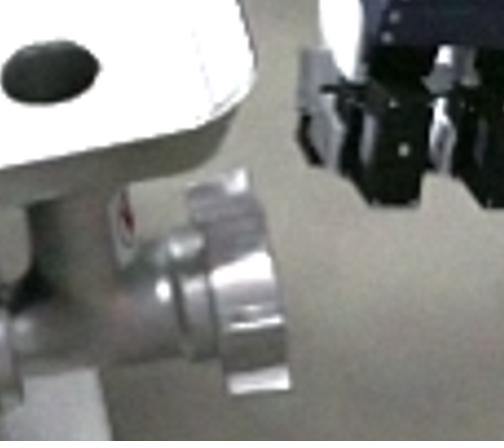

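Emit:
execute_actions([
  [[0.0195,-0.0037,0.0588,0,0,0,0.9,-0.4,0.7,1,0,0,0,0,0,0,0,0,0,0,0,0,0.5,-0.6,0,0,0,0,0,0,0,0,0,0,0,0,0,0,0,0,0,0,0,0,0,0,0.4,-0.6]],
  [[0.0365,0,0.0118,0,0,0,0.9,-0.4,0.7,1,0,0,0,0,0,0,0,0,0,0,0,0,0.5,-0.6,0,0,0,0,0,0,0,0,0,0,0,0,0,0,0,0,0,0,0,0,0,0,0.4,-0.6]],
], cameras=["cam_high", "cam_left_wrist"])

Emit:
zoom_image(camera="cam_high", region=[370, 165, 450, 235])

Emit:
zoom_image(camera="cam_left_wrist", region=[330, 0, 530, 200])

Scene clock: 3060.63 s.
left_arm: end_effector_position=(+0.3057, -0.3804, +0.1998) hand_goal=(+1.000, +0.000, -0.834, -0.234, +1.000, +0.000, -0.780, -0.394, +1.000, +0.000, -1.000, -0.570, -0.390, +0.680, +0.056, -0.150) hand_measured=(+0.980, -0.012, -0.872, -0.236, +0.998, +0.000, -0.780, -0.396, +0.998, +0.000, -0.996, -0.568, -0.392, +0.680, +0.054, -0.148) hand_current_ma=(-14, -5, -40, +0, +0, +0, +0, -1, +0, +0, +1, +0, +0, +0, -1, +0) hand_state=(goal, goal, blocked, goal, goal, goal, goal, goal, goal, goal, goal, goal, goal, goal, goal, goal) hand_current_limit=0.50 hand_speed=-0.60 end_effector_quat_wxyz=(+0.067, +0.886, -0.437, +0.140) | right_arm: end_effector_position=(+0.3001, -0.1541, +0.1326) hand_goal=(+0.750, +0.000, +0.580, +0.700, +0.750, +0.000, +0.580, +0.700, +0.750, +0.000, +0.580, +0.700, +0.710, +0.680, +0.230, +0.170) hand_measured=(+0.750, +0.000, +0.578, +0.698, +0.750, +0.000, +0.576, +0.698, +0.750, +0.000, +0.578, +0.698, +0.712, +0.678, +0.224, +0.168) hand_current_ma=(+0, +0, -1, -1, +0, +0, -1, -1, +0, +0, -1, -1, +1, -1, -6, -1) hand_state=(goal, goal, goal, goal, goal, goal, goal, goal, goal, goal, goal, goal, goal, goal, goal, goal) hand_current_limit=0.40 hand_speed=-0.60 end_effector_quat_wxyz=(-0.123, +0.103, +0.986, -0.044)
Joint positions: left_arm=[-0.689 1.413 1.186 -1.039 0.065 1.788] | right_arm=[-0.625 1.415 1.075 -1.403 0.199 -1.97]
Joint torques (N m): left_arm=[-0.67 -8.76 11.73 1.42 0.23 -0.24] | right_arm=[0.26 -11.4 11.28 -0.28 0.12 0.03]
Heat: left arm: hottest elbow 35 °C; right arm: hottest elbow 36 °C.
Hand target: left_arm +0.3143, -0.4000, +0.1940; +0.069, +0.885, -0.438, +0.138 | right_arm +0.3085, -0.1602, +0.1432; -0.109, +0.105, +0.987, -0.053
Off the commanded pose: left_arm 0.022 m, 0 deg | right_arm 0.015 m, 2 deg.
Images, in order (width x height): cam_high 896x504, cam_left_wrist 896x504.

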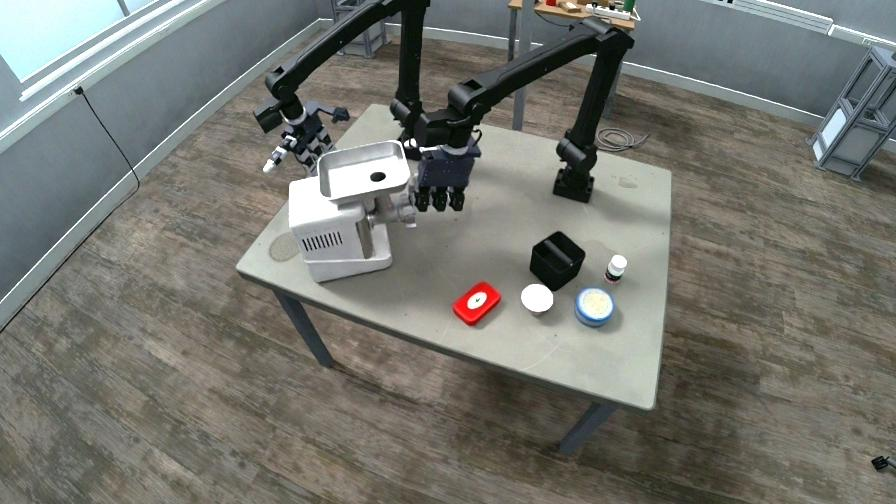

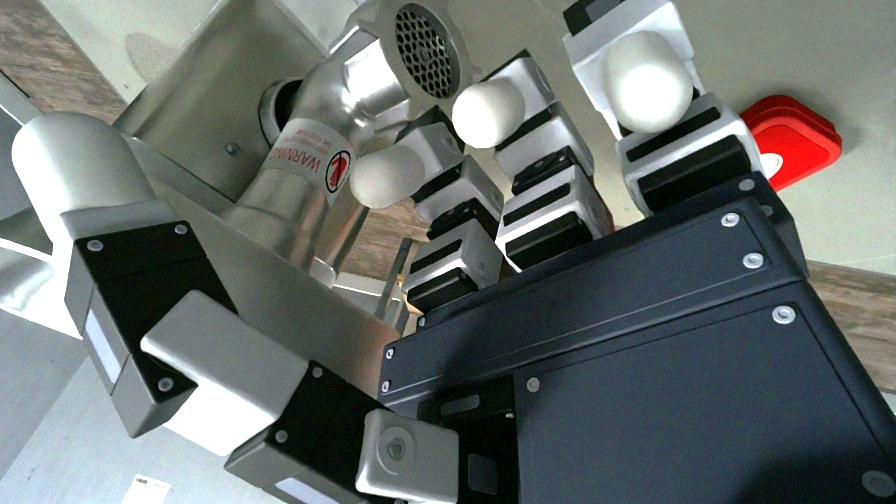

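Scaled by 6.300 from the camera's 896x504 image, which has a finer 1280x720 frame.

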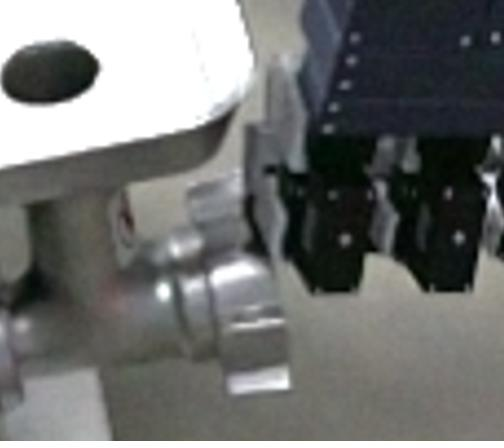

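Scaled by 2.520 from the camera's 896x504 image, which has a finer 1280x720 frame.

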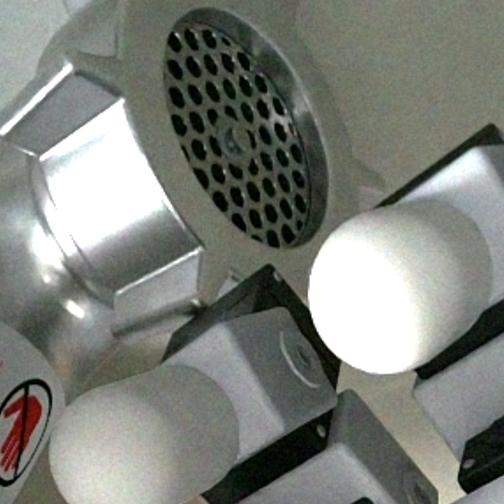

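Emit:
execute_actions([
  [[-0.032,0,-0.063,0,0,0,0.9,-0.4,0.7,1,0,0,0,0,0,0,0,0,0,0,0,0,0.4,-0.6,0.017,-0.0106,-0.0808,0,0,0,0.9,-0.4,0.7,1,0,0,0,0,0,0,0,0,0,0,0,0,0.4,-0.6]],
  [[-0.032,0,-0.063,0,0,0,0.9,-0.4,0.7,1,0,0,0,0,0,0,0,0,0,0,0,0,0.4,-0.6,0.017,-0.0106,-0.0808,0,0,0,0.9,-0.4,0.7,1,0,0,0,0,0,0,0,0,0,0,0,0,0.4,-0.6]],
  [[-0.06,-0.06,-0.025,0,0,0,0.9,-0.4,0.7,1,0,0,0,0,0,0,0,0,0,0,0,0,0.4,-0.6,0.017,-0.0106,-0.0808,0,0,0,0.9,-0.4,0.7,1,0,0,0,0,0,0,0,0,0,0,0,0,0.4,-0.6]],
  [[-0.06,-0.06,-0.025,0,0,0,0.9,-0.4,0.7,1,0,0,0,0,0,0,0,0,0,0,0,0,0.4,-0.6,0.017,-0.0106,-0.0808,0,0,0,0.9,-0.4,0.7,1,0,0,0,0,0,0,0,0,0,0,0,0,0.4,-0.6]],
  [[-0.06,-0.06,-0.025,0,0,0,0.9,-0.4,0.7,1,0,0,0,0,0,0,0,0,0,0,0,0,0.4,-0.6,0.017,-0.0106,-0.0808,0,0,0,0.9,-0.4,0.7,1,0,0,0,0,0,0,0,0,0,0,0,0,0.4,-0.6]],
], cameras=["cam_high"])

Scene clock: 3139.80 s.
left_arm: end_effector_position=(+0.2961, -0.2000, +0.2647) hand_goal=(+1.000, +0.000, -0.834, -0.234, +1.000, +0.000, -0.780, -0.394, +1.000, +0.000, -1.000, -0.570, -0.390, +0.680, +0.056, -0.150) hand_measured=(+0.998, +0.002, -0.834, -0.236, +0.998, +0.000, -0.780, -0.396, +0.998, +0.000, -0.996, -0.568, -0.392, +0.680, +0.054, -0.148) hand_current_ma=(+0, +0, +0, +0, +0, +0, +0, -1, +0, +0, +1, +0, +0, +0, -1, +0) hand_state=(goal, goal, goal, goal, goal, goal, goal, goal, goal, goal, goal, goal, goal, goal, goal, goal) hand_current_limit=0.40 hand_speed=-0.60 end_effector_quat_wxyz=(+0.051, +0.908, -0.391, +0.144) | right_arm: end_effector_position=(+0.3051, -0.1521, +0.3717) hand_goal=(+1.000, +0.000, -0.834, -0.234, +1.000, +0.000, -0.780, -0.394, +1.000, +0.000, -1.000, -0.570, -0.390, +0.680, +0.056, -0.150) hand_measured=(+0.996, +0.000, -0.828, -0.232, +0.994, +0.000, -0.774, -0.392, +0.994, +0.000, -0.994, -0.568, -0.388, +0.678, +0.054, -0.148) hand_current_ma=(-3, +0, +4, +1, -4, +0, +5, +1, -4, +0, +3, +1, +0, -1, -1, +1) hand_state=(goal, goal, goal, goal, goal, goal, goal, goal, goal, goal, goal, goal, goal, goal, goal, goal) hand_current_limit=0.40 hand_speed=-0.60 end_effector_quat_wxyz=(+0.050, +0.087, +0.990, -0.103)
Joint positions: left_arm=[-0.286 1.113 1.102 -1.284 0.135 2.079] | right_arm=[-0.651 1.184 1.505 -1.696 0.121 -2.058]
Joint torques (N m): left_arm=[2.14 -8.64 8.79 0.55 0.29 -0.04] | right_arm=[-1.32 -7.82 14.71 0.4 -0.07 -0.02]
Heat: left arm: hottest elbow 37 °C; right arm: hottest elbow 36 °C.
Hand target: left_arm +0.2935, -0.1943, +0.2642; +0.069, +0.885, -0.438, +0.138 | right_arm +0.3082, -0.1603, +0.3930; -0.108, +0.105, +0.987, -0.053
Off the commanded pose: left_arm 0.006 m, 6 deg | right_arm 0.023 m, 19 deg.
joint sent to its limit (left arm) — joint 6 (wrist roll), upper limit. The joint targets are off in orientation, not in position.
joint sent to its limit (right arm) — joint 4 (wrist pitch), lower limit. The joint targets are off in orientation, not in position.
Images, in order (width x height): cam_high 896x504.

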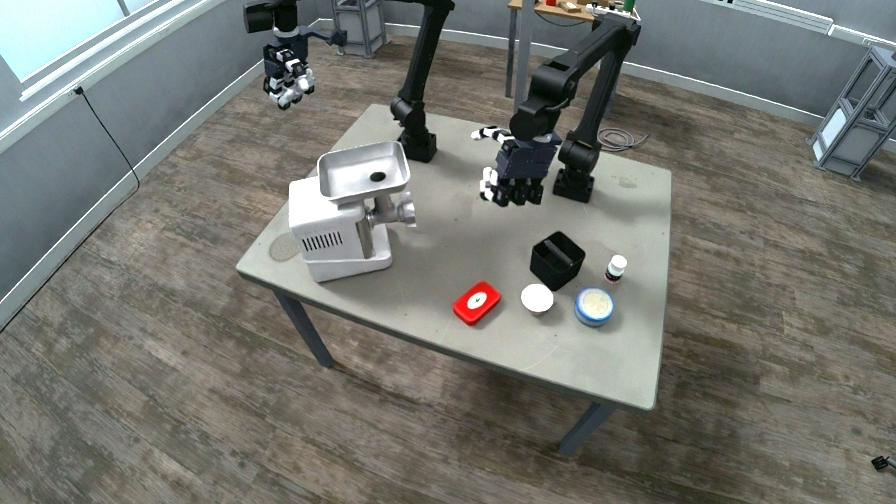

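Emit:
execute_actions([
  [[0,0,0,0,0,-0.0833,0.9,-0.4,0.7,1,0,0,0,0,0,0,0,0,0,0,0,0,0.4,-0.6,-0.011,0.079,-0.0058,0,0,0,0.9,-0.4,0.7,1,0,0,0,0,0,0,0,0,0,0,0,0,0.4,-0.6]],
  [[0,0,0,0,0,-0.0833,0.5,0,0.7,0.5,0,0,0,0,0,0,0,0,0,0,0,0,0.4,-0.6,-0.011,0.079,-0.0058,0,0,0,0.9,-0.4,0.7,1,0,0,0,0,0,0,0,0,0,0,0,0,0.4,-0.6]],
  [[0,0,0,0,0,-0.0833,0.2,0.1,0.75,0.5,0,0,0,0,0,0,0,0,0,0,0,0,0.4,-0.6,-0.011,0.079,-0.0058,0,0,0,0.9,-0.4,0.7,1,0,0,0,0,0,0,0,0,0,0,0,0,0.4,-0.6]],
  [[0,0,0,0,0,-0.0833,0,0.1,0.75,0.5,0,0,0,0,0,0,0,0,0,0,0,0,0.4,-0.6,-0.011,0.079,-0.0058,0,0,0,0.9,-0.4,0.7,1,0,0,0,0,0,0,0,0,0,0,0,0,0.4,-0.6]],
  [[0,0,0,0,0,-0.0833,0,0.1,0.75,0.5,0,0,0,0,0,0,0,0,0,0,0,0,0.4,-0.6,-0.011,0.079,-0.0058,0,0,0,0.9,-0.4,0.7,1,0,0,0,0,0,0,0,0,0,0,0,0,0.4,-0.6]],
  [[0,0,0,0,0,-0.0833,0,0.1,0.75,0.5,0,0,0,0,0,0,0,0,0,0,0,0,0.4,-0.6,-0.011,0.079,-0.0058,0,0,0,0.9,-0.4,0.7,1,0,0,0,0,0,0,0,0,0,0,0,0,0.4,-0.6]],
], cameras=["cam_high"])

Scene clock: 3153.73 s.
left_arm: end_effector_position=(+0.2981, -0.1923, +0.2644) hand_goal=(+0.402, +0.000, +0.148, +0.720, +0.676, +0.000, +0.560, +0.926, +0.562, +0.000, -0.220, +0.170, -0.564, +0.680, +0.042, +0.078) hand_measured=(+0.416, +0.002, +0.148, +0.718, +0.676, +0.000, +0.558, +0.922, +0.576, +0.000, -0.220, +0.168, -0.564, +0.680, +0.040, +0.074) hand_current_ma=(+8, +0, +0, +0, +0, +0, +0, -1, +7, +0, +0, +0, +0, +0, -1, -1) hand_state=(goal, goal, goal, goal, goal, goal, goal, goal, goal, goal, goal, goal, goal, goal, goal, goal) hand_current_limit=0.40 hand_speed=-0.60 end_effector_quat_wxyz=(+0.148, +0.936, +0.317, +0.050) | right_arm: end_effector_position=(+0.4016, +0.1083, +0.3482) hand_goal=(+1.000, +0.000, -0.834, -0.234, +1.000, +0.000, -0.780, -0.394, +1.000, +0.000, -1.000, -0.570, -0.390, +0.680, +0.056, -0.150) hand_measured=(+0.998, +0.000, -0.828, -0.232, +0.998, +0.000, -0.774, -0.392, +0.998, +0.000, -0.994, -0.568, -0.390, +0.678, +0.054, -0.148) hand_current_ma=(-1, +0, +4, +1, -1, +0, +5, +1, -1, +0, +3, +1, +0, -1, -1, +1) hand_state=(goal, goal, goal, goal, goal, goal, goal, goal, goal, goal, goal, goal, goal, goal, goal, goal) hand_current_limit=0.40 hand_speed=-0.60 end_effector_quat_wxyz=(+0.042, +0.097, +0.994, +0.006)
Joint positions: left_arm=[-0.462 0.84 0.884 -1.331 0.137 0.437] | right_arm=[0.084 1.257 1.467 -1.696 0.004 -1.293]
Joint torques (N m): left_arm=[-0.5 -5.01 9.05 0.85 0.18 -0.1] | right_arm=[0.32 -9.7 13.74 0.25 -0.28 0.13]
Heat: left arm: hottest elbow 37 °C; right arm: hottest elbow 38 °C.
Hand target: left_arm +0.2934, -0.1943, +0.2643; +0.147, +0.936, +0.316, +0.049 | right_arm +0.4065, +0.1093, +0.3689; -0.109, +0.105, +0.987, -0.053
Off the commanded pose: left_arm 0.005 m, 0 deg | right_arm 0.021 m, 19 deg.
joint sent to its limit (right arm) — joint 4 (wrist pitch), lower limit. The joint targets are off in orientation, not in position.
Images, in order (width x height): cam_high 896x504.

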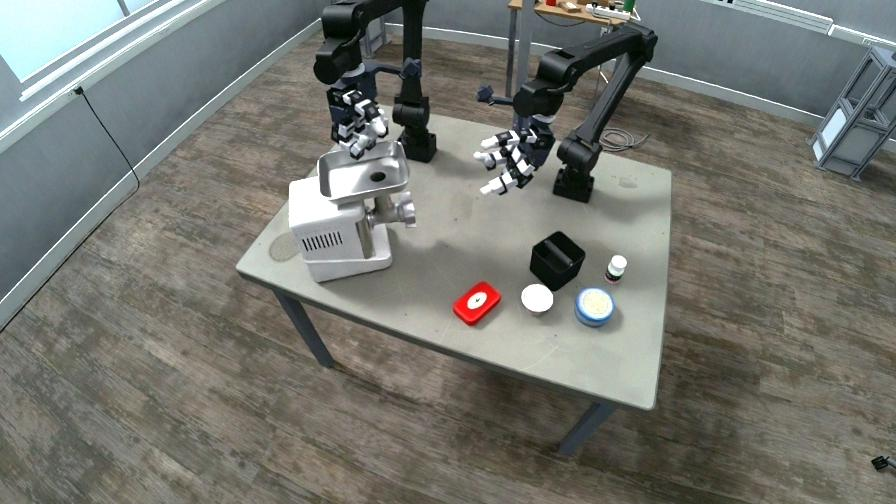

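Emit:
execute_actions([
  [[0,0,0,0,0,0,0,0.1,0.75,0.5,0,0,0,0,0,0,0,0,0,0,0,0,0.4,-0.6,0.0018,0.0692,-0.0088,0,0,0,0.9,-0.4,0.7,1,0,0,0,0,0,0,0,0,0,0,0,0,0.4,-0.6]],
  [[0,0,0,0,0,0,0,0.1,0.75,0.5,0,0,0,0,0,0,0,0,0,0,0,0,0.4,-0.6,0.0018,0.0692,-0.0088,0,0,0,0.9,-0.4,0.7,1,0,0,0,0,0,0,0,0,0,0,0,0,0.4,-0.6]],
  [[0,0,0,0,0,0,0,0.1,0.75,0.5,0,0,0,0,0,0,0,0,0,0,0,0,0.4,-0.6,0.0018,0.0692,-0.0088,0,0,0,0.9,-0.4,0.7,1,0,0,0,0,0,0,0,0,0,0,0,0,0.4,-0.6]],
  [[0,0,0,0,0,0,0,0.1,0.75,0.5,0,0,0,0,0,0,0,0,0,0,0,0,0.4,-0.6,0.0018,0.0692,-0.0088,0,0,0,0.9,-0.4,0.7,1,0,0,0,0,0,0,0,0,0,0,0,0,0.4,-0.6]],
  [[0,0,0,0,0,0,0,0.1,0.75,0.5,0,0,0,0,0,0,0,0,0,0,0,0,0.4,-0.6,0,0,0,-0.0065,-0.0253,0.049,0.9,-0.4,0.7,1,0,0,0,0,0,0,0,0,0,0,0,0,0.4,-0.6]],
  [[0,0,0,0,0,0,0,0.1,0.75,0.5,0,0,0,0,0,0,0,0,0,0,0,0,0.4,-0.6,0,0,0,-0.0065,-0.0253,0.049,0.9,-0.4,0.7,1,0,0,0,0,0,0,0,0,0,0,0,0,0.4,-0.6]],
  [[0,0,0,0,0,0,0,0.1,0.75,0.5,0,0,0,0,0,0,0,0,0,0,0,0,0.4,-0.6,0,0,0,-0.0065,-0.0253,0.049,0.9,-0.4,0.7,1,0,0,0,0,0,0,0,0,0,0,0,0,0.4,-0.6]],
  [[0,0,0,0,0,0,0,0.1,0.75,0.5,0,0,0,0,0,0,0,0,0,0,0,0,0.4,-0.6,0,0,0,-0.0065,-0.0253,0.049,0.9,-0.4,0.7,1,0,0,0,0,0,0,0,0,0,0,0,0,0.4,-0.6]],
  [[0,0,0,0,0,0,0,0.1,0.75,0.5,0,0,0,0,0,0,0,0,0,0,0,0,0.4,-0.6,0,0,0,-0.0065,-0.0253,0.049,0.9,-0.4,0.7,1,0,0,0,0,0,0,0,0,0,0,0,0,0.4,-0.6]],
], cameras=["all"])

Scene clock: 3174.67 s.
left_arm: end_effector_position=(+0.2983, -0.1921, +0.2643) hand_goal=(+0.402, +0.000, +0.148, +0.720, +0.676, +0.000, +0.560, +0.926, +0.562, +0.000, -0.220, +0.170, -0.564, +0.680, +0.042, +0.078) hand_measured=(+0.416, +0.002, +0.148, +0.718, +0.676, +0.000, +0.558, +0.922, +0.576, +0.000, -0.220, +0.168, -0.564, +0.680, +0.040, +0.074) hand_current_ma=(+8, +0, +0, +0, +0, +0, +0, -1, +7, +0, +0, +0, +0, +0, -1, -1) hand_state=(goal, goal, goal, goal, goal, goal, goal, goal, goal, goal, goal, goal, goal, goal, goal, goal) hand_current_limit=0.40 hand_speed=-0.60 end_effector_quat_wxyz=(+0.147, +0.935, +0.319, +0.050) | right_arm: end_effector_position=(+0.4404, +0.2702, +0.3583) hand_goal=(+1.000, +0.000, -0.834, -0.234, +1.000, +0.000, -0.780, -0.394, +1.000, +0.000, -1.000, -0.570, -0.390, +0.680, +0.056, -0.150) hand_measured=(+0.998, +0.000, -0.828, -0.232, +0.998, +0.000, -0.774, -0.392, +0.998, +0.000, -0.994, -0.568, -0.390, +0.678, +0.054, -0.148) hand_current_ma=(+0, +0, +4, +1, -1, +0, +5, +1, -1, +0, +3, +1, +0, -1, -1, +0) hand_state=(goal, goal, goal, goal, goal, goal, goal, goal, goal, goal, goal, goal, goal, goal, goal, goal) hand_current_limit=0.40 hand_speed=-0.60 end_effector_quat_wxyz=(+0.134, +0.450, +0.883, -0.025)
Joint positions: left_arm=[-0.464 0.84 0.884 -1.331 0.134 0.431] | right_arm=[0.691 1.437 1.627 -1.7 0.266 0.056]
Joint torques (N m): left_arm=[-0.44 -4.78 9.06 0.92 0.18 -0.14] | right_arm=[0.85 -12.92 11.47 0.44 0.45 0.13]
Heat: left arm: hottest elbow 36 °C; right arm: hottest elbow 39 °C.
Hand target: left_arm +0.2934, -0.1943, +0.2643; +0.147, +0.936, +0.316, +0.049 | right_arm +0.4396, +0.2735, +0.3693; +0.116, +0.458, +0.879, -0.060
Off the commanded pose: left_arm 0.005 m, 0 deg | right_arm 0.011 m, 5 deg.
joint sent to its limit (right arm) — joint 4 (wrist pitch), lower limit. The joint targets are off in orientation, not in position.

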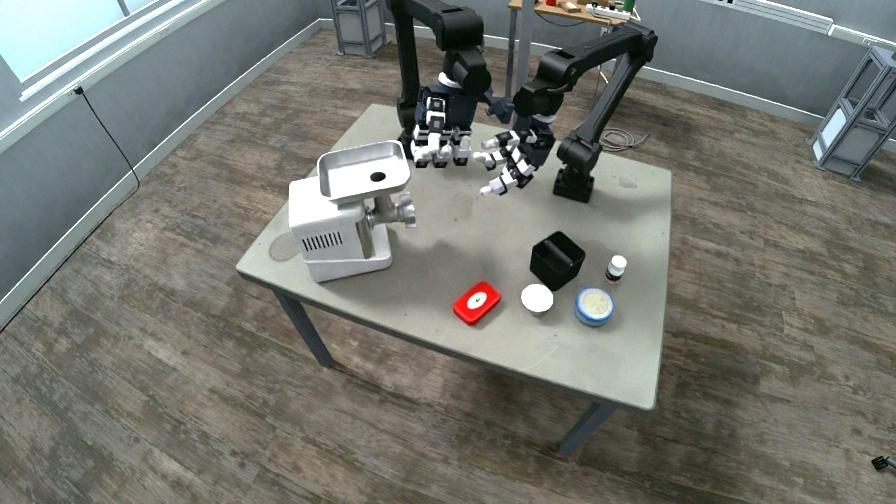

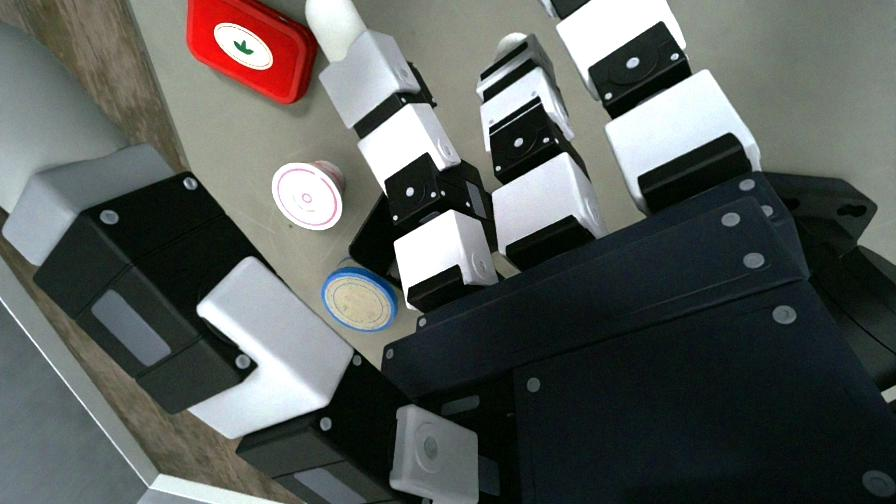

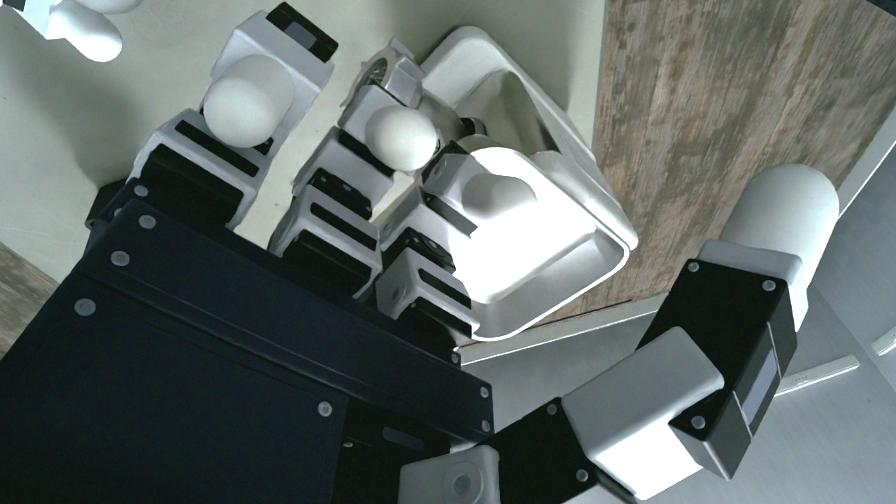

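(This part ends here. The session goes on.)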